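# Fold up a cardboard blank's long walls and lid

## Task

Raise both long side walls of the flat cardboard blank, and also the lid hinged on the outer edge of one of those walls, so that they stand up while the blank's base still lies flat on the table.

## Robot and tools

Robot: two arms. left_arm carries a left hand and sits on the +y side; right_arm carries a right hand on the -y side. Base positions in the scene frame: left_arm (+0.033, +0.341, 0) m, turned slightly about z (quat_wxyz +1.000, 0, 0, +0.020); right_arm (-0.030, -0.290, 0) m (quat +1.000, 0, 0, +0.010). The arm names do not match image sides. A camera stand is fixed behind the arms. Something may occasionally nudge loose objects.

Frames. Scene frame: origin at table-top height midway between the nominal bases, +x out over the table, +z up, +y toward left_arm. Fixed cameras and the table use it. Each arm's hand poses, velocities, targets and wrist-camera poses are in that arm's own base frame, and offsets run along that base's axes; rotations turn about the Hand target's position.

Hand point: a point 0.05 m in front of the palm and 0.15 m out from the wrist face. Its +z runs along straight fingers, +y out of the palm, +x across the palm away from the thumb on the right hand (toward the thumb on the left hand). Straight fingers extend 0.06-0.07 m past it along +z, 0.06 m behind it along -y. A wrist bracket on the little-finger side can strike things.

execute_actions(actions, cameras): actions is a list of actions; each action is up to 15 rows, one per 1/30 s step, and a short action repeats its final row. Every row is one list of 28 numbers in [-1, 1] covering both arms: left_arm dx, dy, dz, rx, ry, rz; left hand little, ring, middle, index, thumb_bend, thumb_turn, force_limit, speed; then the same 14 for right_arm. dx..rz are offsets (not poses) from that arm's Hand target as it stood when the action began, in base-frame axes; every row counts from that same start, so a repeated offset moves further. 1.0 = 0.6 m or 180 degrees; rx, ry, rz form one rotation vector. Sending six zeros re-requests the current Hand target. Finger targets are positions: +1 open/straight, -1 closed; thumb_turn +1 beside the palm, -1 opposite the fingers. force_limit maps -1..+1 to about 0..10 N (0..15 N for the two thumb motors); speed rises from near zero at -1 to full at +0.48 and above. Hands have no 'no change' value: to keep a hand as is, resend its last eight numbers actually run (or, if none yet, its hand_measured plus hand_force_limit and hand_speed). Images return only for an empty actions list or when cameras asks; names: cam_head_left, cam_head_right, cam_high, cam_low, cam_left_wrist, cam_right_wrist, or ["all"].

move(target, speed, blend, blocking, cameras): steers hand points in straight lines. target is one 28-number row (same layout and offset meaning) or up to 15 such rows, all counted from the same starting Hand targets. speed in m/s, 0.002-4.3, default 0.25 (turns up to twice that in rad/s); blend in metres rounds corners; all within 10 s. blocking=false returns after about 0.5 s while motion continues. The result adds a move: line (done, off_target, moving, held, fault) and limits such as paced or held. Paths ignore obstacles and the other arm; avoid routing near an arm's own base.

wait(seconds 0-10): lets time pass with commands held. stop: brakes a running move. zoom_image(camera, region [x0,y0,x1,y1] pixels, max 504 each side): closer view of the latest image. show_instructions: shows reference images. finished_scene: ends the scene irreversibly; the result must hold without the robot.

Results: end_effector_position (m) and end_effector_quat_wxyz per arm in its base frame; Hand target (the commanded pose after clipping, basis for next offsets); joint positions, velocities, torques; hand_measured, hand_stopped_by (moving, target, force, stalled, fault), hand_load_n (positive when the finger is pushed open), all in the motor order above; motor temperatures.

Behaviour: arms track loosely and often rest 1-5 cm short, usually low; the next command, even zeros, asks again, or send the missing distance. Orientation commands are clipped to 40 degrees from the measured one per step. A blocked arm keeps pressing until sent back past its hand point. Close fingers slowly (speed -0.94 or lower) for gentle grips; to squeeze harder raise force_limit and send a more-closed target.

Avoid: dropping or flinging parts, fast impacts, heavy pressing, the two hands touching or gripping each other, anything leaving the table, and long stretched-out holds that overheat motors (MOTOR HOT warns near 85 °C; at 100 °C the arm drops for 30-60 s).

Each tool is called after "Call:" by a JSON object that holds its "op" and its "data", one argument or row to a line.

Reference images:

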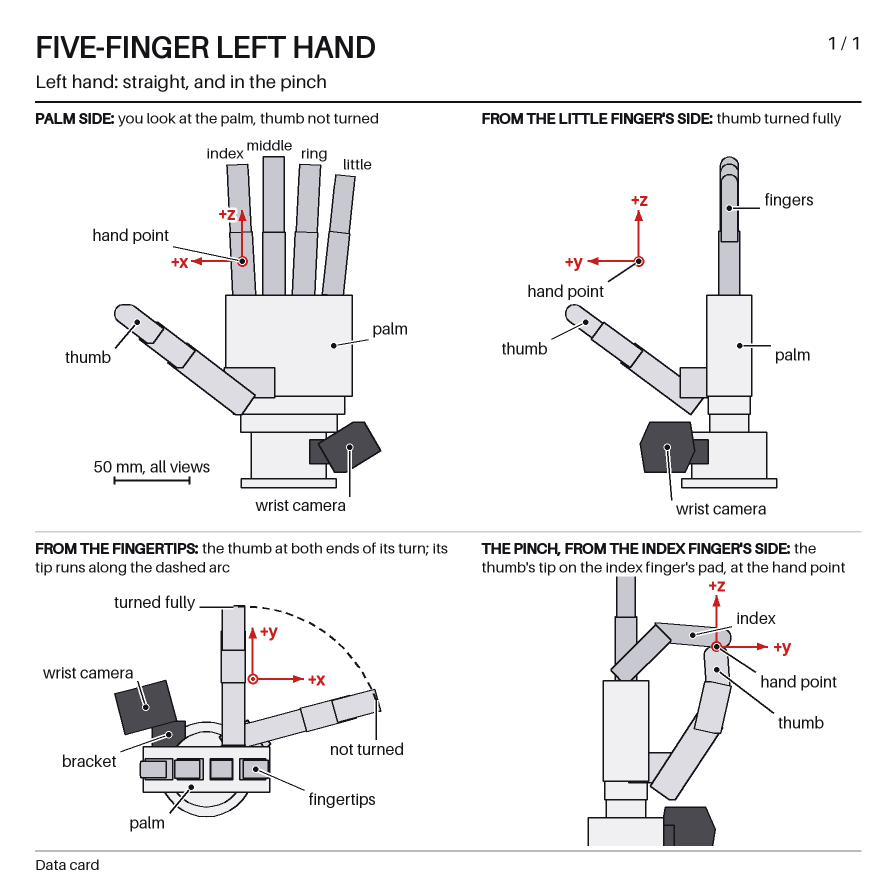

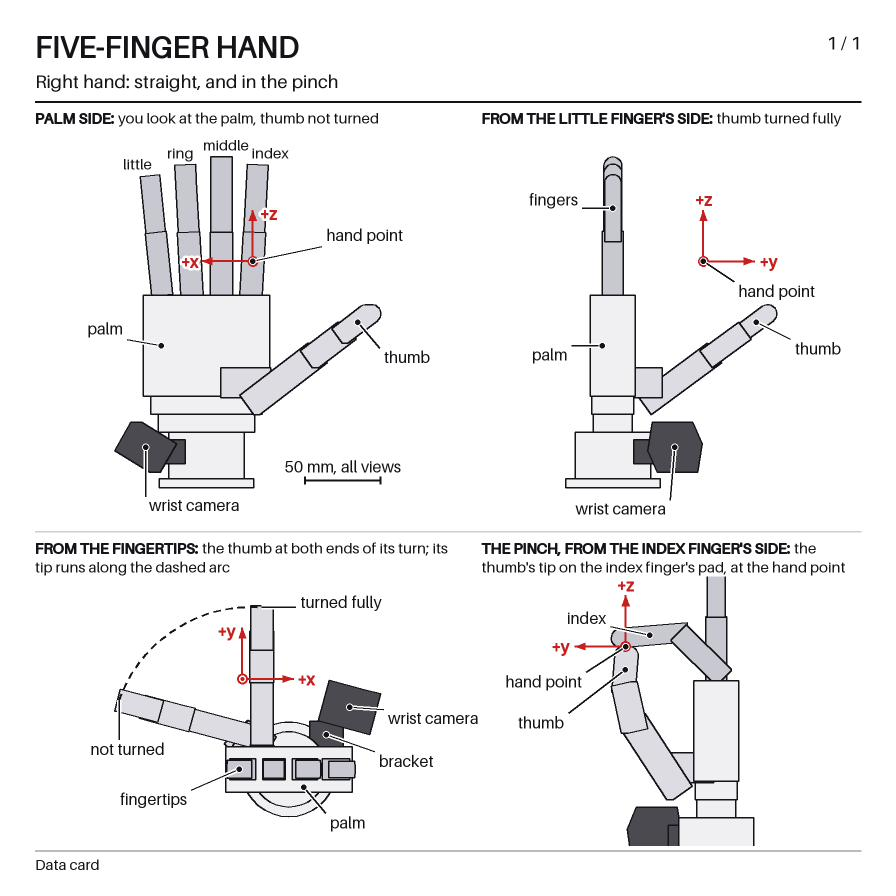

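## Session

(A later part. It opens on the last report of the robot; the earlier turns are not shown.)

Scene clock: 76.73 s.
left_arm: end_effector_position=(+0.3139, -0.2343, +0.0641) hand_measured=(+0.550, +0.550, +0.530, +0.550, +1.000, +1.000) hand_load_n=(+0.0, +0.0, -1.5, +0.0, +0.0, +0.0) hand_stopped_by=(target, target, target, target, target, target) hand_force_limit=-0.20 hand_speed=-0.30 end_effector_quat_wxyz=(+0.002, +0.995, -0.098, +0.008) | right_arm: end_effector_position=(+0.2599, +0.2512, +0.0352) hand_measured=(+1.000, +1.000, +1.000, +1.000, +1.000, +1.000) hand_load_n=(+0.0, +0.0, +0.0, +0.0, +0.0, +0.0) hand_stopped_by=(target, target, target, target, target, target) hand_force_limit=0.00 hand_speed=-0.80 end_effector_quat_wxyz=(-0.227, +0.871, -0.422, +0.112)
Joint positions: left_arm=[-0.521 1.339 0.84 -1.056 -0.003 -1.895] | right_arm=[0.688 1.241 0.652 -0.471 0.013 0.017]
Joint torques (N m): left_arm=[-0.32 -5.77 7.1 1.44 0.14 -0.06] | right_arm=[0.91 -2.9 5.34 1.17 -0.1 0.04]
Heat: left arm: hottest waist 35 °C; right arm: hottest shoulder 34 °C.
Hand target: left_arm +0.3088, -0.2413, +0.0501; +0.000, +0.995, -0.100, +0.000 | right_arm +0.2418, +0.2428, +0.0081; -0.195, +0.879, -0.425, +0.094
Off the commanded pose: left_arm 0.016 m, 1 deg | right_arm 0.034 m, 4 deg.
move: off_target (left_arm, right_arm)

Call:
{"op": "move", "data": {
  "target": [
    [0,-0.07,0.0,0,0,0,0.55,0.55,0.53,0.55,1,1,-0.2,-0.3,0,0,0,0,0,0,1,1,1,1,1,1,0,-0.8]
  ],
  "speed": 0.06,
  "cameras": ["cam_left_wrist","cam_low","cam_head_left"]
}}

Call:
{"op": "zoom_image", "data": {
  "camera": "cam_low",
  "region": [120, 200, 280, 350]
}}

Scene clock: 78.27 s.
left_arm: end_effector_position=(+0.3109, -0.2566, +0.0631) hand_measured=(+0.550, +0.550, +0.530, +0.550, +1.000, +1.000) hand_load_n=(+0.5, +0.0, +1.0, +0.0, +0.0, +0.0) hand_stopped_by=(target, target, target, target, target, target) hand_force_limit=-0.20 hand_speed=-0.30 end_effector_quat_wxyz=(-0.008, +0.996, -0.086, +0.013) | right_arm: end_effector_position=(+0.2599, +0.2512, +0.0352) hand_measured=(+1.000, +1.000, +1.000, +1.000, +1.000, +1.000) hand_load_n=(+0.0, +0.0, +0.5, -0.5, +0.0, +0.0) hand_stopped_by=(target, target, target, target, target, target) hand_force_limit=0.00 hand_speed=-0.80 end_effector_quat_wxyz=(-0.227, +0.871, -0.422, +0.112)
Joint positions: left_arm=[-0.597 1.362 0.861 -1.055 -0.027 -1.995] | right_arm=[0.688 1.241 0.652 -0.471 0.013 0.017]
Joint torques (N m): left_arm=[-2.14 -3.78 10.29 1.39 1.03 -0.05] | right_arm=[1.03 -2.84 5.37 1.14 -0.09 0.04]
Heat: left arm: hottest waist 35 °C; right arm: hottest shoulder 33 °C.
Hand target: left_arm +0.3090, -0.2833, +0.0503; +0.000, +0.995, -0.099, +0.000 | right_arm +0.2418, +0.2428, +0.0081; -0.195, +0.879, -0.425, +0.094
Off the commanded pose: left_arm 0.030 m, 2 deg | right_arm 0.034 m, 4 deg.
move: off_target (left_arm, right_arm)
camera_calibration:
cam_left_wrist: T_world_to_cam=[[0.402017, 0.914987, -0.0343577, 0.118303], [0.770183, -0.317625, 0.553112, -0.35515], [0.495178, -0.248822, -0.832398, -0.0487411], [0, 0, 0, 1]] pos_world=[0.250106, -0.233179, 0.15993]
Images, in order (width x height): cam_head_left 504x504, cam_low 504x504, cam_left_wrist 504x504.

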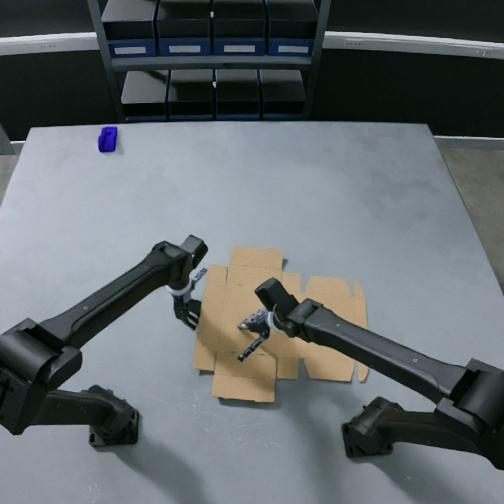

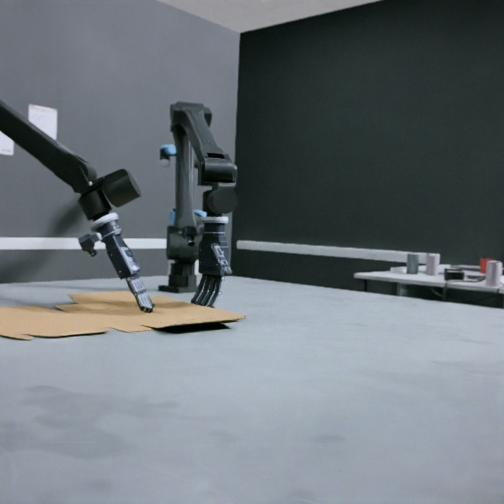

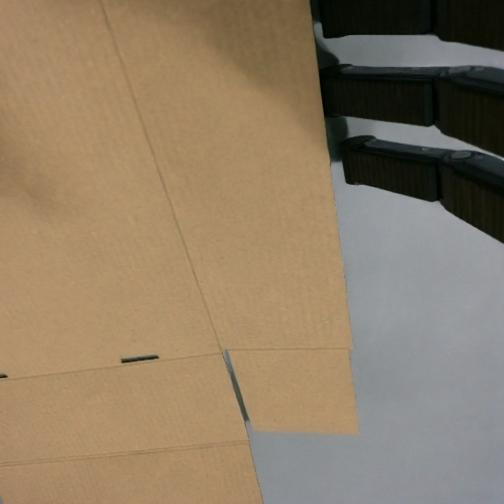

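Scaled by 3.150 from the camera's 504x504 image, which has a finer 720x720 frame.

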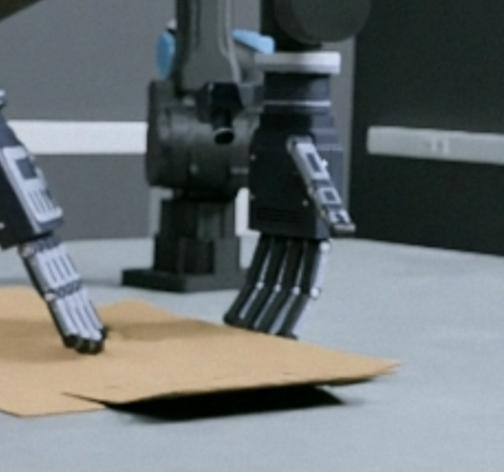

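Call:
{"op": "zoom_image", "data": {
  "camera": "cam_left_wrist",
  "region": [250, 0, 450, 240]
}}

Scaled by 2.100 from the camera's 504x504 image, which has a finer 720x720 frame.

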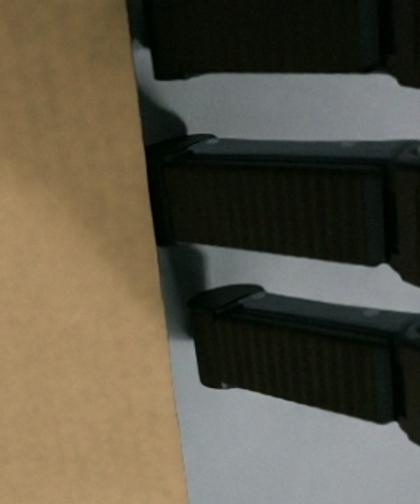

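Call:
{"op": "move", "data": {
  "target": [
    [0,-0.05,0.0,0,0,0,0.55,0.55,0.53,0.55,1,1,-0.2,-0.3,0,0,0,0,0,0,1,1,1,1,1,1,0,-0.8]
  ],
  "speed": 0.06,
  "cameras": ["cam_left_wrist","cam_low","cam_head_left"]
}}

Call:
{"op": "zoom_image", "data": {
  "camera": "cam_left_wrist",
  "region": [250, 0, 450, 240]
}}

Scene clock: 81.67 s.
left_arm: end_effector_position=(+0.3125, -0.2796, +0.0634) hand_measured=(+0.550, +0.550, +0.530, +0.550, +1.000, +1.000) hand_load_n=(+1.0, +0.0, +0.5, +0.0, +0.0, +0.0) hand_stopped_by=(target, target, target, target, target, target) hand_force_limit=-0.20 hand_speed=-0.30 end_effector_quat_wxyz=(-0.011, +0.996, -0.083, +0.013) | right_arm: end_effector_position=(+0.2599, +0.2512, +0.0352) hand_measured=(+1.000, +1.000, +1.000, +1.000, +1.000, +1.000) hand_load_n=(+0.0, +0.0, +0.5, +0.0, +0.0, +0.0) hand_stopped_by=(target, target, target, target, target, target) hand_force_limit=0.00 hand_speed=-0.80 end_effector_quat_wxyz=(-0.227, +0.871, -0.422, +0.112)
Joint positions: left_arm=[-0.651 1.402 0.902 -1.062 -0.033 -2.055] | right_arm=[0.688 1.241 0.652 -0.471 0.013 0.017]
Joint torques (N m): left_arm=[-2.9 -4.01 10.88 1.5 1.24 -0.09] | right_arm=[0.91 -2.9 5.37 1.13 -0.09 0.05]
Heat: left arm: hottest waist 35 °C; right arm: hottest shoulder 33 °C.
Hand target: left_arm +0.3090, -0.3132, +0.0502; +0.000, +0.995, -0.099, +0.000 | right_arm +0.2418, +0.2428, +0.0081; -0.195, +0.879, -0.425, +0.094
Off the commanded pose: left_arm 0.036 m, 3 deg | right_arm 0.034 m, 4 deg.
move: off_target (left_arm, right_arm)
camera_calibration:
cam_left_wrist: T_world_to_cam=[[0.39677, 0.917467, -0.0287707, 0.140721], [0.771812, -0.316485, 0.551493, -0.363905], [0.496871, -0.241021, -0.833684, -0.0532565], [0, 0, 0, 1]] pos_world=[0.251494, -0.257113, 0.16034]
Images, in order (width x height): cam_head_left 504x504, cam_low 504x504, cam_left_wrist 504x504.

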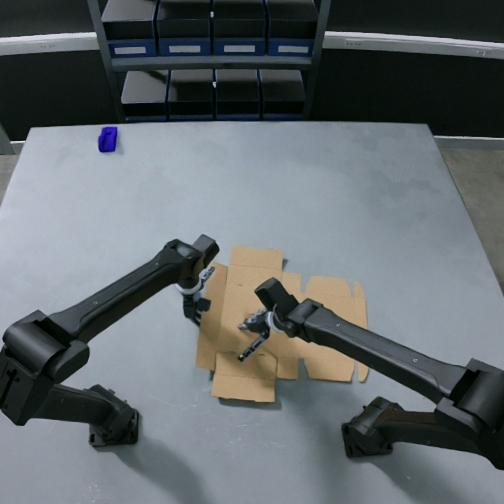

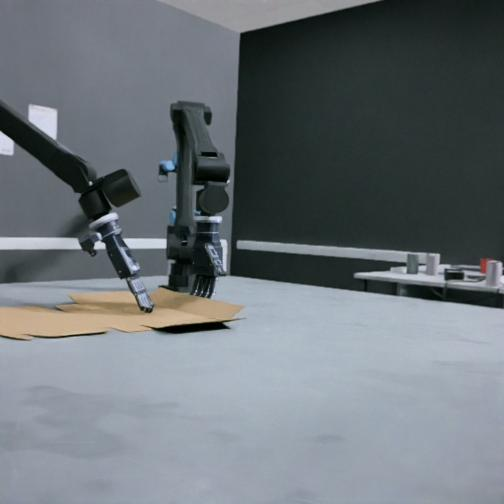

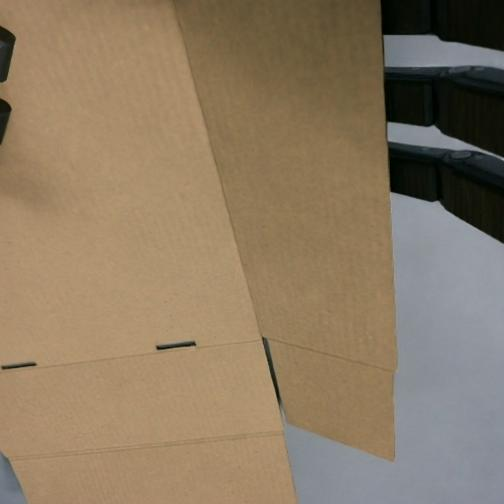

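Scaled by 2.100 from the camera's 504x504 image, which has a finer 720x720 frame.

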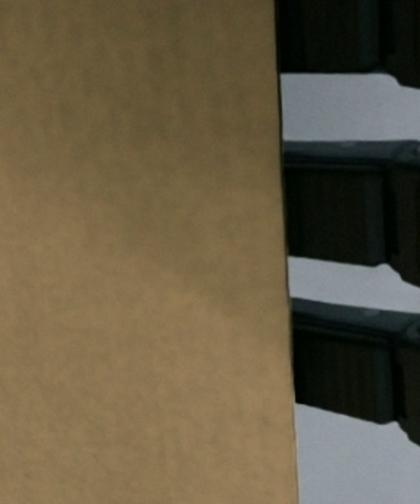

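Call:
{"op": "move", "data": {
  "target": [
    [0,0.02,0.03,0,0,0,0.15,0.15,0.15,0.15,1,1,0,-0.5,0,0,0,0,0,0,1,1,1,1,1,1,0,-0.8]
  ],
  "speed": 0.06,
  "cameras": ["all"]
}}

Call:
{"op": "zoom_image", "data": {
  "camera": "cam_low",
  "region": [120, 200, 280, 350]
}}

Scene clock: 83.07 s.
left_arm: end_effector_position=(+0.3020, -0.2828, +0.0476) hand_measured=(+0.150, +0.158, +0.168, +0.150, +1.000, +1.000) hand_load_n=(+1.5, +4.5, +0.0, +0.5, +0.0, +0.0) hand_stopped_by=(target, force, force, target, target, target) hand_force_limit=0.00 hand_speed=-0.50 end_effector_quat_wxyz=(-0.018, +0.996, -0.090, -0.013) | right_arm: end_effector_position=(+0.2603, +0.2508, +0.0351) hand_measured=(+1.000, +1.000, +1.000, +1.000, +1.000, +1.000) hand_load_n=(+0.0, +0.0, +0.5, +0.0, +0.0, +0.0) hand_stopped_by=(target, target, target, target, target, target) hand_force_limit=0.00 hand_speed=-0.80 end_effector_quat_wxyz=(-0.226, +0.870, -0.423, +0.113)
Joint positions: left_arm=[-0.665 1.442 0.902 -1.073 -0.017 -2.056] | right_arm=[0.688 1.241 0.652 -0.471 0.016 0.017]
Joint torques (N m): left_arm=[0.26 -9.58 11.44 -0.1 0.69 0.14] | right_arm=[0.97 -2.96 5.34 1.16 -0.19 0.04]
Heat: left arm: hottest waist 35 °C; right arm: hottest shoulder 33 °C.
Hand target: left_arm +0.3088, -0.3013, +0.0682; +0.000, +0.995, -0.100, +0.000 | right_arm +0.2417, +0.2428, +0.0081; -0.195, +0.879, -0.425, +0.094
Off the commanded pose: left_arm 0.028 m, 3 deg | right_arm 0.034 m, 4 deg.
move: off_target (left_arm, right_arm)
camera_calibration:
cam_left_wrist: T_world_to_cam=[[0.406857, 0.912931, -0.0320176, 0.143113], [0.794033, -0.336105, 0.506502, -0.358286], [0.45164, -0.231497, -0.861644, -0.0442165], [0, 0, 0, 1]] pos_world=[0.246235, -0.26131, 0.147956]
cam_right_wrist: T_world_to_cam=[[-0.521503, -0.677699, -0.518419, 0.33207], [-0.853193, 0.40722, 0.325934, 0.111339], [-0.00977427, 0.612288, -0.790575, -0.0109976], [0, 0, 0, 1]] pos_world=[0.268062, 0.186438, 0.127168]

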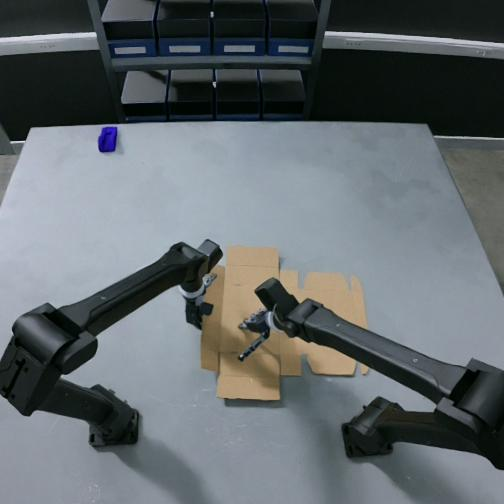

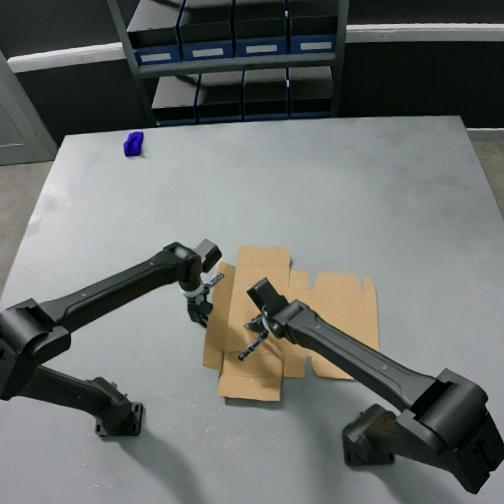

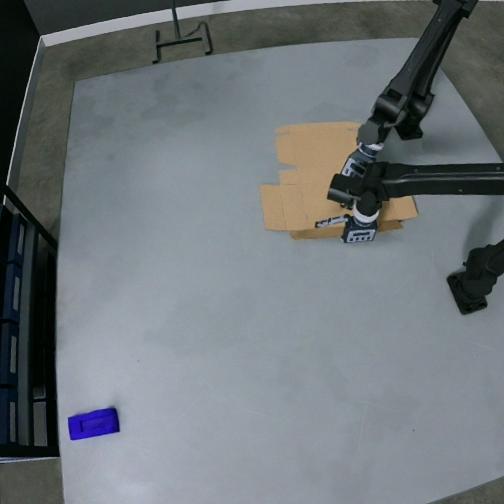

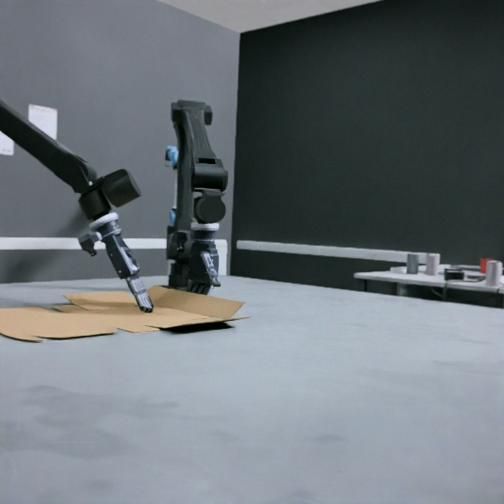

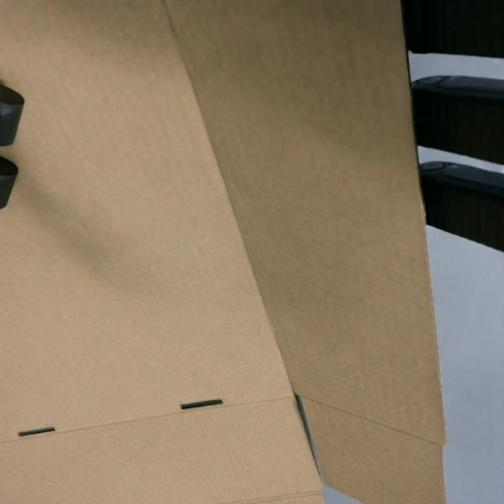

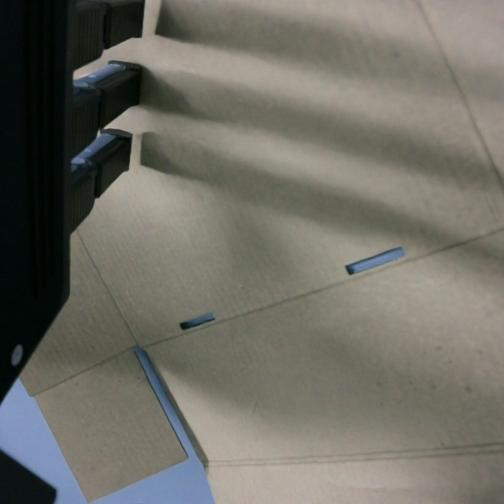

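Scaled by 3.150 from the camera's 504x504 image, which has a finer 720x720 frame.

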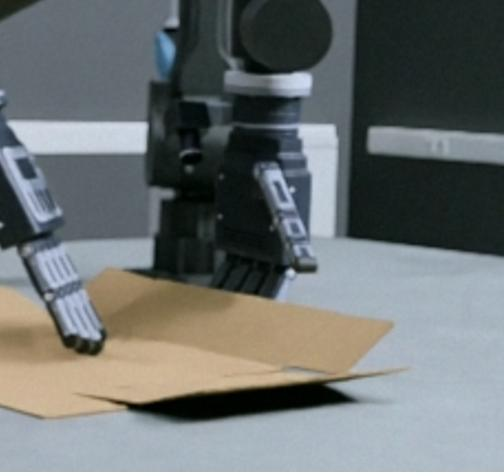

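Call:
{"op": "move", "data": {
  "target": [
    [0,-0.01,0.05,0,0,0,0.1,0.1,0.1,0.1,1,1,0,-0.5,0,0,0,0,0,0,1,1,1,1,1,1,0,-0.8]
  ],
  "speed": 0.06,
  "cameras": ["cam_left_wrist","cam_low","cam_head_left"]
}}

Call:
{"op": "zoom_image", "data": {
  "camera": "cam_low",
  "region": [120, 200, 280, 350]
}}

Scene clock: 84.40 s.
left_arm: end_effector_position=(+0.2895, -0.2735, +0.0499) hand_measured=(+0.100, +0.100, +0.104, +0.100, +1.000, +1.000) hand_load_n=(+0.0, +0.5, +7.0, +0.0, -0.5, +0.0) hand_stopped_by=(target, target, force, target, target, target) hand_force_limit=0.00 hand_speed=-0.50 end_effector_quat_wxyz=(-0.036, +0.995, -0.088, -0.042) | right_arm: end_effector_position=(+0.2599, +0.2527, +0.0357) hand_measured=(+1.000, +1.000, +1.000, +1.000, +1.000, +1.000) hand_load_n=(+0.0, +0.0, +0.5, +0.0, +0.0, +0.0) hand_stopped_by=(target, target, target, target, target, target) hand_force_limit=0.00 hand_speed=-0.80 end_effector_quat_wxyz=(-0.229, +0.871, -0.421, +0.111)
Joint positions: left_arm=[-0.666 1.442 0.916 -1.154 -0.014 -2.06] | right_arm=[0.69 1.24 0.652 -0.467 0.01 0.017]
Joint torques (N m): left_arm=[-0.56 -11.87 14.65 -0.35 0.63 0.1] | right_arm=[0.85 -2.9 5.38 1.02 0.02 0.04]
Heat: left arm: hottest waist 35 °C; right arm: hottest shoulder 33 °C.
Hand target: left_arm +0.3090, -0.3073, +0.0982; +0.000, +0.995, -0.100, +0.000 | right_arm +0.2418, +0.2427, +0.0081; -0.195, +0.879, -0.425, +0.094
Off the commanded pose: left_arm 0.062 m, 6 deg | right_arm 0.034 m, 4 deg.
move: off_target (left_arm, right_arm)
camera_calibration:
cam_left_wrist: T_world_to_cam=[[0.401832, 0.915542, -0.0177226, 0.141258], [0.821476, -0.35186, 0.448745, -0.355771], [0.404608, -0.194879, -0.893484, -0.00932722], [0, 0, 0, 1]] pos_world=[0.239269, -0.256327, 0.15382]
Images, in order (width x height): cam_head_left 504x504, cam_low 504x504, cam_left_wrist 504x504.

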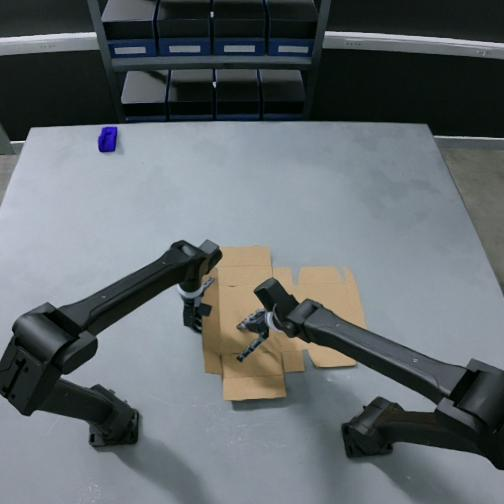

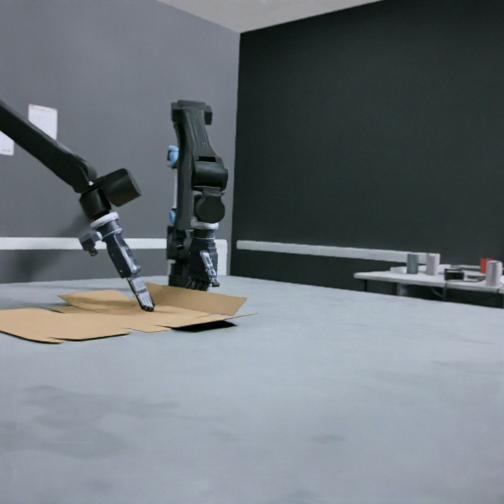

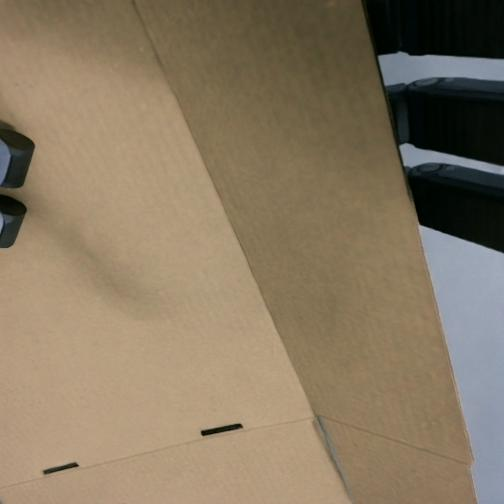

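Scaled by 3.150 from the camera's 504x504 image, which has a finer 720x720 frame.

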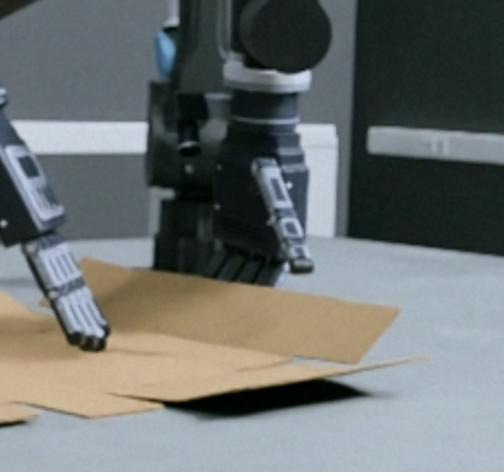

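Call:
{"op": "move", "data": {
  "target": [
    [0,0.01,0.025,0,0,0,0.1,0.1,0.1,0.1,1,1,0,-0.5,0,0,0,0,0,0,1,1,1,1,1,1,0,-0.8]
  ],
  "speed": 0.06,
  "cameras": ["cam_left_wrist","cam_low","cam_head_left"]
}}

Call:
{"op": "zoom_image", "data": {
  "camera": "cam_low",
  "region": [120, 200, 280, 350]
}}

Scene clock: 86.53 s.
left_arm: end_effector_position=(+0.2837, -0.2689, +0.0602) hand_measured=(+0.100, +0.100, +0.104, +0.100, +1.000, +1.000) hand_load_n=(+0.0, +0.0, +8.0, +0.5, +0.0, +0.0) hand_stopped_by=(target, target, force, target, target, target) hand_force_limit=0.00 hand_speed=-0.50 end_effector_quat_wxyz=(-0.040, +0.994, -0.088, -0.049) | right_arm: end_effector_position=(+0.2601, +0.2528, +0.0357) hand_measured=(+1.000, +1.000, +1.000, +1.000, +1.000, +1.000) hand_load_n=(+0.0, +0.0, +0.5, +0.0, +0.0, +0.0) hand_stopped_by=(target, target, target, target, target, target) hand_force_limit=0.00 hand_speed=-0.80 end_effector_quat_wxyz=(-0.230, +0.870, -0.421, +0.111)
Joint positions: left_arm=[-0.666 1.42 0.925 -1.203 -0.014 -2.061] | right_arm=[0.69 1.24 0.652 -0.467 0.01 0.017]
Joint torques (N m): left_arm=[0.26 -11.99 15.3 -0.14 0.58 0.2] | right_arm=[0.79 -2.9 5.41 0.98 0.02 0.04]
Heat: left arm: hottest waist 35 °C; right arm: hottest shoulder 33 °C.
Hand target: left_arm +0.3089, -0.3013, +0.1131; +0.000, +0.995, -0.099, +0.000 | right_arm +0.2418, +0.2428, +0.0081; -0.195, +0.879, -0.425, +0.094
Off the commanded pose: left_arm 0.067 m, 7 deg | right_arm 0.035 m, 5 deg.
move: off_target (left_arm, right_arm)
camera_calibration:
cam_left_wrist: T_world_to_cam=[[0.401287, 0.915856, -0.0132995, 0.139551], [0.827693, -0.356363, 0.433509, -0.35598], [0.392292, -0.18497, -0.901051, 0.00977714], [0, 0, 0, 1]] pos_world=[0.234806, -0.252858, 0.164986]
Images, in order (width x height): cam_head_left 504x504, cam_low 504x504, cam_left_wrist 504x504.

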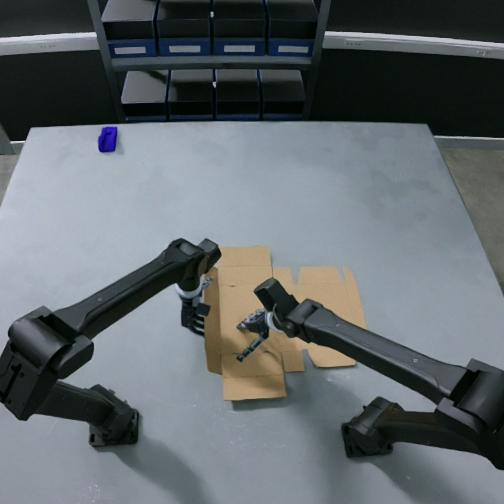

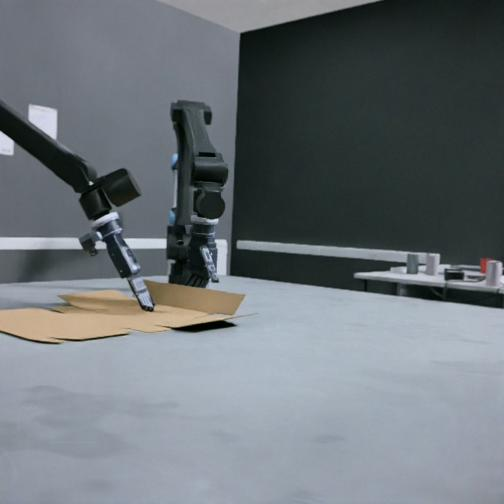

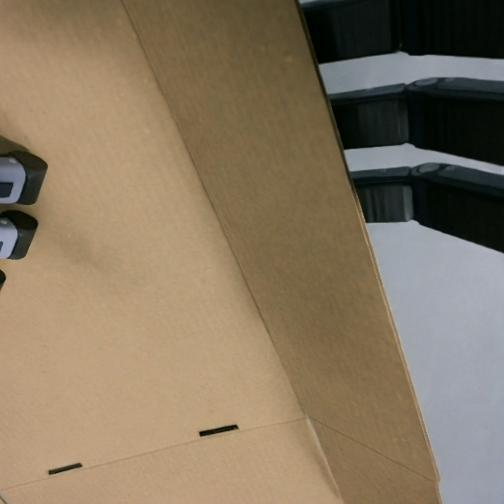

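Scaled by 3.150 from the camera's 504x504 image, which has a finer 720x720 frame.

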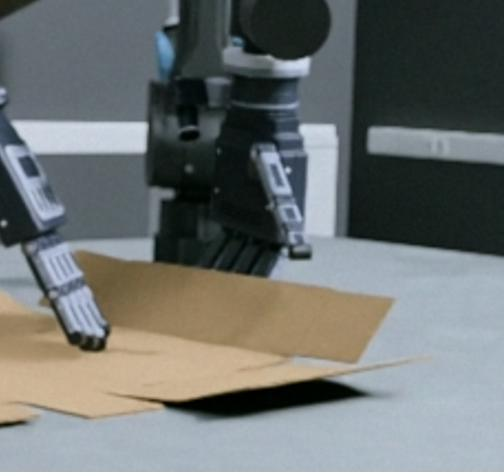

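Call:
{"op": "move", "data": {
  "target": [
    [0,-0.05,0.01,0,0,0,0,0,0,0,1,1,0,-0.5,0,0,0,0,0,0,1,1,1,1,1,1,0,-0.8]
  ],
  "speed": 0.06,
  "cameras": ["cam_left_wrist","cam_low","cam_head_left"]
}}

Call:
{"op": "zoom_image", "data": {
  "camera": "cam_low",
  "region": [120, 200, 280, 350]
}}

Scene clock: 88.03 s.
left_arm: end_effector_position=(+0.2867, -0.2811, +0.0749) hand_measured=(+0.000, +0.014, +0.104, +0.062, +1.000, +1.000) hand_load_n=(+0.0, +3.0, +0.5, +7.5, +0.0, +0.0) hand_stopped_by=(target, force, force, force, target, target) hand_force_limit=0.00 hand_speed=-0.50 end_effector_quat_wxyz=(-0.040, +0.994, -0.088, -0.043) | right_arm: end_effector_position=(+0.2622, +0.2520, +0.0380) hand_measured=(+1.000, +1.000, +1.000, +1.000, +1.000, +1.000) hand_load_n=(+0.0, +0.0, +0.5, +0.0, +0.0, +0.0) hand_stopped_by=(target, target, target, target, target, target) hand_force_limit=0.00 hand_speed=-0.80 end_effector_quat_wxyz=(-0.231, +0.869, -0.422, +0.117)
Joint positions: left_arm=[-0.69 1.418 0.967 -1.235 -0.017 -2.086] | right_arm=[0.69 1.233 0.652 -0.465 0.02 0.017]
Joint torques (N m): left_arm=[-1.9 -9.47 17.07 0.38 1.06 0.1] | right_arm=[0.79 -2.43 5.42 0.88 -0.32 0.04]
Heat: left arm: hottest waist 35 °C; right arm: hottest shoulder 33 °C.
Hand target: left_arm +0.3090, -0.3313, +0.1192; +0.000, +0.995, -0.100, +0.000 | right_arm +0.2417, +0.2427, +0.0080; -0.195, +0.879, -0.425, +0.094
Off the commanded pose: left_arm 0.070 m, 7 deg | right_arm 0.037 m, 5 deg.
joint sent to its limit (left arm) — joint 6 (wrist roll), lower limit. The joint targets are off in position, not in orientation.
move: off_target (left_arm, right_arm)
camera_calibration:
cam_left_wrist: T_world_to_cam=[[0.400908, 0.916061, -0.010195, 0.149605], [0.822571, -0.355049, 0.444204, -0.368164], [0.403299, -0.186471, -0.895868, 0.0156005], [0, 0, 0, 1]] pos_world=[0.236572, -0.264855, 0.179041]
Images, in order (width x height): cam_head_left 504x504, cam_low 504x504, cam_left_wrist 504x504.

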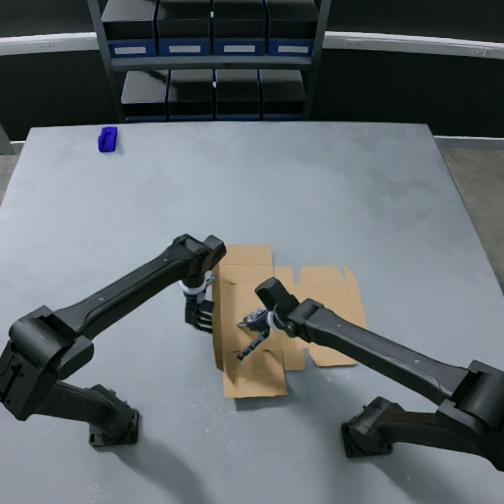

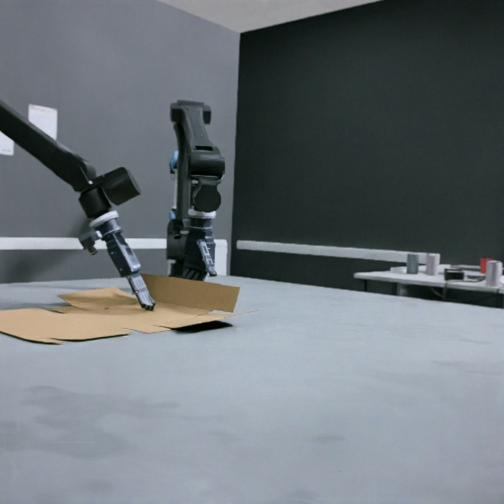

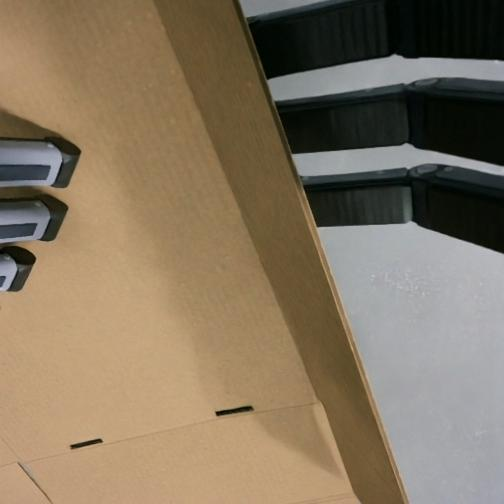

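Scaled by 3.150 from the camera's 504x504 image, which has a finer 720x720 frame.

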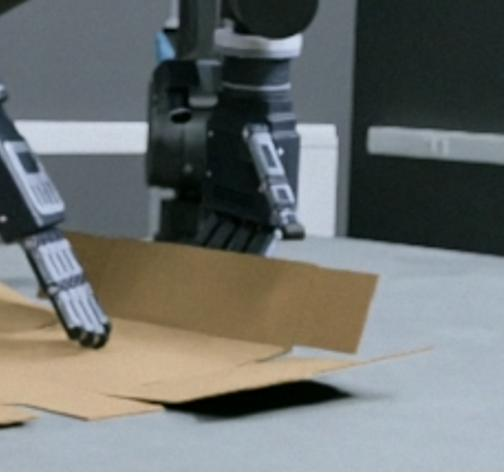

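Call:
{"op": "move", "data": {
  "target": [
    [0,-0.04,-0.02,0,0,-0.02,0,0,0,0,1,1,0,-0.5,0,0,0,0,0,0,1,1,1,1,1,1,0,-0.8]
  ],
  "speed": 0.06,
  "cameras": ["cam_left_wrist","cam_low","cam_head_left"]
}}

Call:
{"op": "zoom_image", "data": {
  "camera": "cam_low",
  "region": [120, 200, 280, 350]
}}

Scene clock: 89.27 s.
left_arm: end_effector_position=(+0.2829, -0.3003, +0.0654) hand_measured=(+0.000, +0.014, +0.104, +0.062, +1.000, +1.000) hand_load_n=(+0.0, +0.5, +0.0, +9.5, +0.0, +0.0) hand_stopped_by=(target, force, force, force, target, target) hand_force_limit=0.00 hand_speed=-0.50 end_effector_quat_wxyz=(-0.050, +0.991, -0.110, -0.049) | right_arm: end_effector_position=(+0.2622, +0.2492, +0.0352) hand_measured=(+1.000, +1.000, +1.000, +1.000, +1.000, +1.000) hand_load_n=(+0.0, +0.0, +0.5, +0.0, +0.0, +0.0) hand_stopped_by=(target, target, target, target, target, target) hand_force_limit=0.00 hand_speed=-0.80 end_effector_quat_wxyz=(-0.226, +0.869, -0.423, +0.121)
Joint positions: left_arm=[-0.735 1.474 1 -1.235 -0.024 -2.086] | right_arm=[0.69 1.236 0.648 -0.465 0.032 0.017]
Joint torques (N m): left_arm=[-1.67 -9.64 16.62 1.44 1.03 0.17] | right_arm=[0.79 -2.61 5.59 0.91 -0.72 0.04]
Heat: left arm: hottest waist 35 °C; right arm: hottest shoulder 33 °C.
Hand target: left_arm +0.3089, -0.3552, +0.1071; +0.000, +0.991, -0.131, +0.000 | right_arm +0.2417, +0.2427, +0.0081; -0.195, +0.879, -0.425, +0.094
Off the commanded pose: left_arm 0.074 m, 8 deg | right_arm 0.035 m, 5 deg.
move: off_target (left_arm, right_arm)
camera_calibration:
cam_left_wrist: T_world_to_cam=[[0.442795, 0.896618, 0.00295047, 0.150133], [0.810399, -0.401619, 0.426563, -0.377051], [0.383649, -0.186489, -0.904453, 0.0111954], [0, 0, 0, 1]] pos_world=[0.234789, -0.283955, 0.170519]
Images, in order (width x height): cam_head_left 504x504, cam_low 504x504, cam_left_wrist 504x504.

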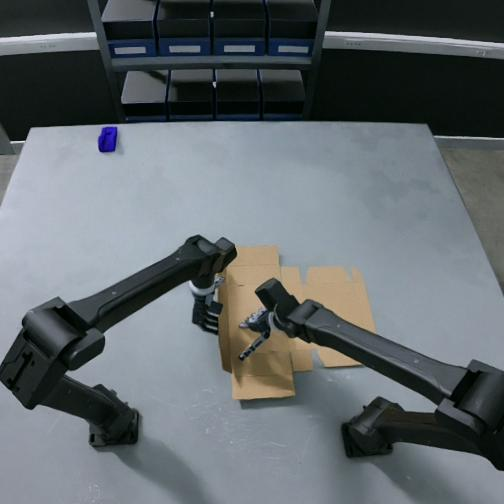

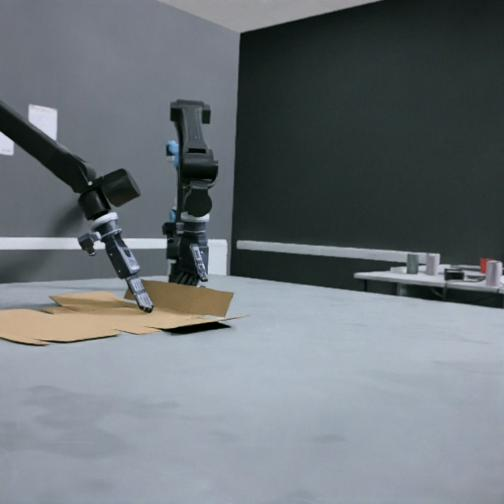

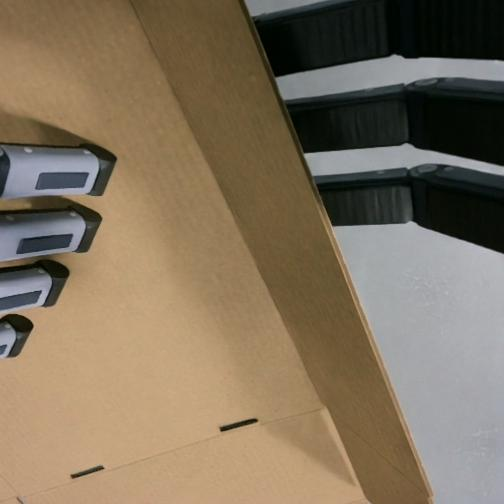

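Scaled by 3.150 from the camera's 504x504 image, which has a finer 720x720 frame.

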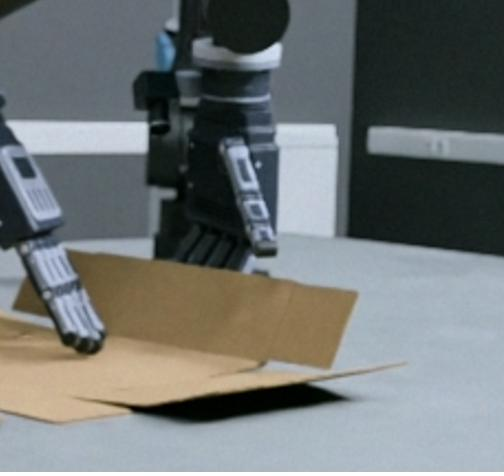

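Call:
{"op": "zoom_image", "data": {
  "camera": "cam_head_left",
  "region": [190, 230, 320, 410]
}}

Scaled by 2.800 from the camera's 504x504 image, which has a finer 720x720 frame.

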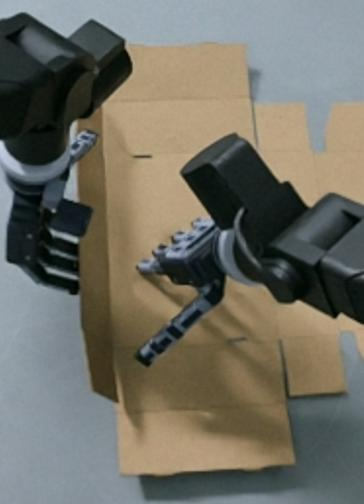

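Call:
{"op": "move", "data": {
  "target": [
    [-0.02,0.1,0.0,0,0,0,0,0,0,0.06,1,1,0,-0.5,0,0,0,0,0,0,1,1,1,1,1,1,0,-0.8]
  ],
  "speed": 0.06,
  "cameras": ["cam_left_wrist","cam_low","cam_head_left"]
}}

Call:
{"op": "zoom_image", "data": {
  "camera": "cam_head_left",
  "region": [190, 230, 320, 410]
}}

Call:
{"op": "zoom_image", "data": {
  "camera": "cam_low",
  "region": [120, 200, 280, 350]
}}

Scene clock: 92.07 s.
left_arm: end_effector_position=(+0.2859, -0.2847, +0.0836) hand_measured=(+0.000, +0.014, +0.104, +0.062, +1.000, +1.000) hand_load_n=(+0.5, +0.0, +0.0, +6.5, +0.0, +0.0) hand_stopped_by=(target, force, force, force, target, target) hand_force_limit=0.00 hand_speed=-0.50 end_effector_quat_wxyz=(-0.029, +0.991, -0.124, -0.032) | right_arm: end_effector_position=(+0.2625, +0.2496, +0.0348) hand_measured=(+1.000, +1.000, +1.000, +1.000, +1.000, +1.000) hand_load_n=(+0.0, +0.0, +0.0, +0.0, -0.5, +0.0) hand_stopped_by=(target, target, target, target, target, target) hand_force_limit=0.00 hand_speed=-0.80 end_effector_quat_wxyz=(-0.226, +0.869, -0.423, +0.121)
Joint positions: left_arm=[-0.687 1.399 0.969 -1.226 -0.016 -2.01] | right_arm=[0.69 1.238 0.648 -0.463 0.031 0.018]
Joint torques (N m): left_arm=[1.96 -11.52 9.47 1.43 0.56 0.33] | right_arm=[0.85 -2.84 5.61 0.84 -0.68 0.04]
Heat: left arm: hottest waist 35 °C; right arm: hottest shoulder 33 °C.
Hand target: left_arm +0.2970, -0.2953, +0.1071; +0.000, +0.991, -0.131, +0.000 | right_arm +0.2418, +0.2427, +0.0081; -0.195, +0.879, -0.425, +0.094
Off the commanded pose: left_arm 0.028 m, 5 deg | right_arm 0.035 m, 5 deg.
move: off_target (left_arm, right_arm)
camera_calibration:
cam_left_wrist: T_world_to_cam=[[0.466324, 0.884228, -0.0261314, 0.126906], [0.787256, -0.401348, 0.468131, -0.377728], [0.403447, -0.238873, -0.883272, 0.00700804], [0, 0, 0, 1]] pos_world=[0.235362, -0.26214, 0.186333]
Images, in order (width x height): cam_head_left 504x504, cam_low 504x504, cam_left_wrist 504x504.

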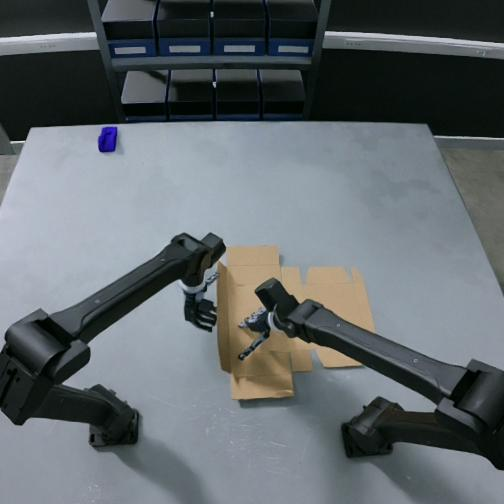

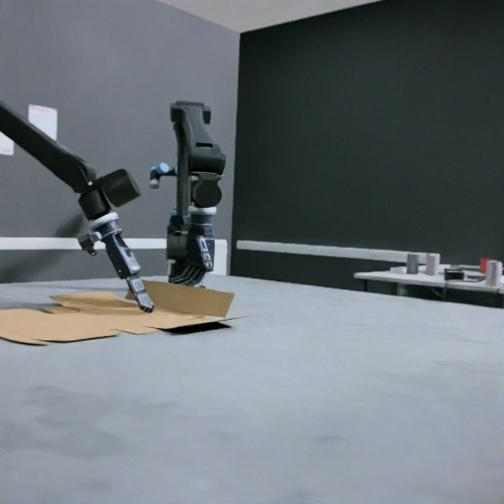

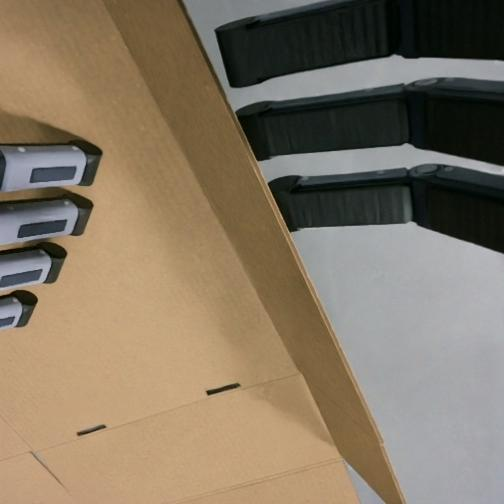

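Scaled by 2.800 from the camera's 504x504 image, which has a finer 720x720 frame.

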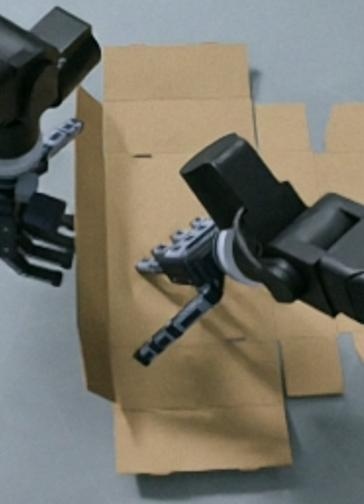

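Scaled by 3.150 from the camera's 504x504 image, which has a finer 720x720 frame.

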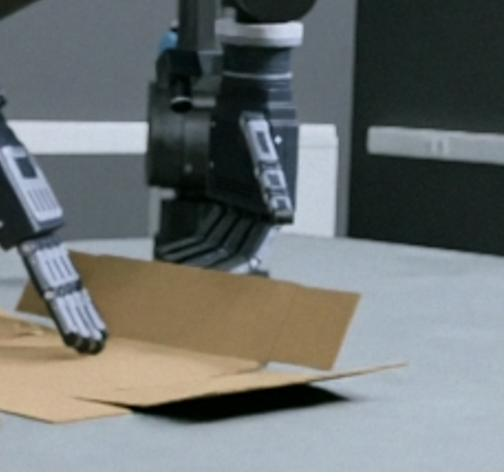

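Call:
{"op": "move", "data": {
  "target": [
    [0,0.03,0.0,0,0,0,0,0,0,0.06,1,1,0,-0.5,0,0,0.15,0,0,0,1,1,1,1,1,1,0,-0.8],
    [0,0.03,0.0,0,0,0,0,0,0,0.06,1,1,0,-0.5,0.08,0.004,0.2,-0.0863,0.1089,0,1,1,1,1,1,1,0,-0.8],
    [0,0.03,0.0,0,0,0,0,0,0,0.06,1,1,0,-0.5,0.08,0.004,0.14,-0.0863,0.1089,0,1,1,1,1,1,1,0,-0.8]
  ],
  "speed": 0.12,
  "blend": [0.01, 0.01, 0],
  "cameras": ["cam_right_wrist","cam_low","cam_head_left"]
}}

Scene clock: 98.17 s.
left_arm: end_effector_position=(+0.2921, -0.2802, +0.0992) hand_measured=(+0.000, +0.014, +0.104, +0.060, +1.000, +1.000) hand_load_n=(+0.0, +0.0, +0.0, +0.0, +0.0, +0.0) hand_stopped_by=(target, force, force, force, target, target) hand_force_limit=0.00 hand_speed=-0.50 end_effector_quat_wxyz=(-0.009, +0.991, -0.131, -0.013) | right_arm: end_effector_position=(+0.2859, +0.2491, +0.0976) hand_measured=(+1.000, +1.000, +1.000, +1.000, +1.000, +1.000) hand_load_n=(+0.0, +0.0, +0.0, +0.0, +0.0, +0.0) hand_stopped_by=(target, target, target, target, target, target) hand_force_limit=0.00 hand_speed=-0.80 end_effector_quat_wxyz=(-0.002, +0.900, -0.436, +0.001)
Joint positions: left_arm=[-0.656 1.353 0.961 -1.21 -0.002 -1.963] | right_arm=[0.641 1.556 1.169 -1.179 0 -0.028]
Joint torques (N m): left_arm=[2.73 -9.93 8.14 0.88 0.11 0.24] | right_arm=[-1.03 -9.41 7.41 0.75 -0.11 -0.22]
Heat: left arm: hottest waist 35 °C; right arm: hottest shoulder 33 °C.
Hand target: left_arm +0.2969, -0.2773, +0.1071; +0.000, +0.991, -0.131, +0.000 | right_arm +0.2898, +0.2452, +0.0921; +0.000, +0.900, -0.436, +0.000
Off the commanded pose: left_arm 0.010 m, 2 deg | right_arm 0.008 m, 0 deg.
move: done
camera_calibration:
cam_right_wrist: T_world_to_cam=[[-0.636791, -0.769231, -0.052738, 0.386992], [-0.686698, 0.534703, 0.492482, 0.017799], [-0.350633, 0.349823, -0.868723, 0.210126], [0, 0, 0, 1]] pos_world=[0.332333, 0.214662, 0.194185]
Images, in order (width x height): cam_head_left 504x504, cam_low 504x504, cam_right_wrist 504x504.

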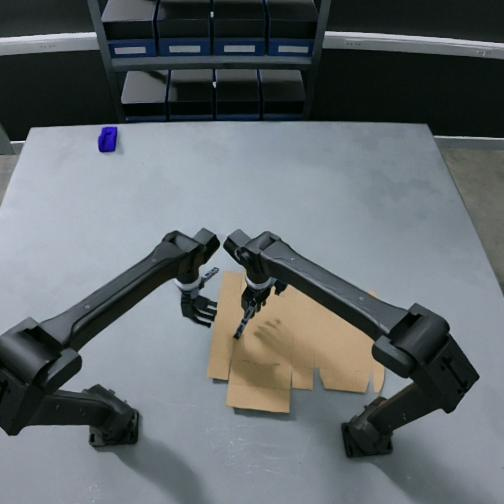

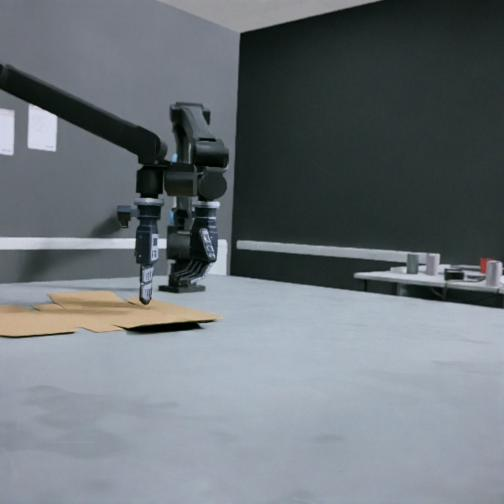

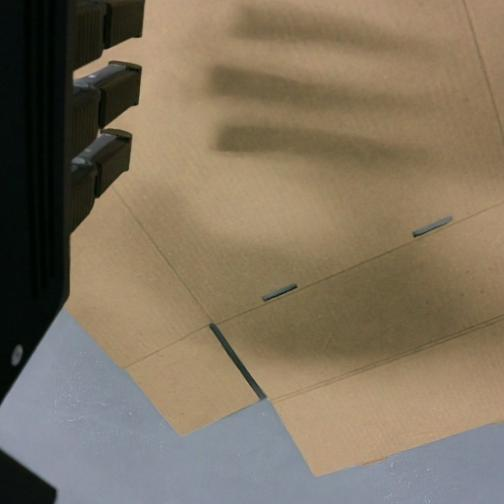

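Call:
{"op": "zoom_image", "data": {
  "camera": "cam_low",
  "region": [0, 240, 240, 350]
}}

Call:
{"op": "zoom_image", "data": {
  "camera": "cam_head_left",
  "region": [190, 250, 320, 420]
}}

Scaled by 2.100 from the camera's 504x504 image, which has a finer 720x720 frame.

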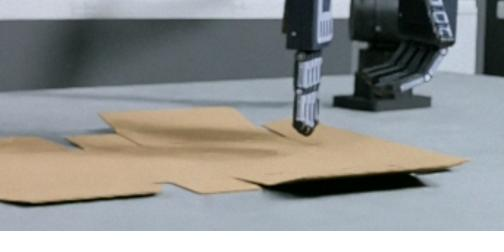

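Scaled by 2.965 from the camera's 504x504 image, which has a finer 720x720 frame.

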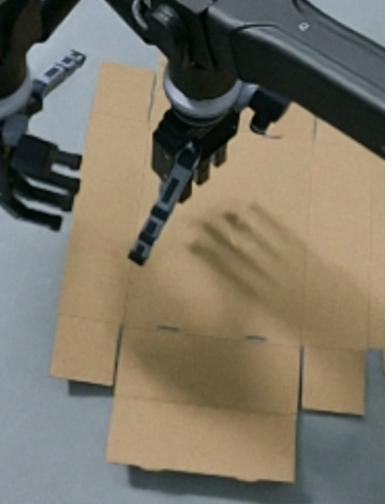

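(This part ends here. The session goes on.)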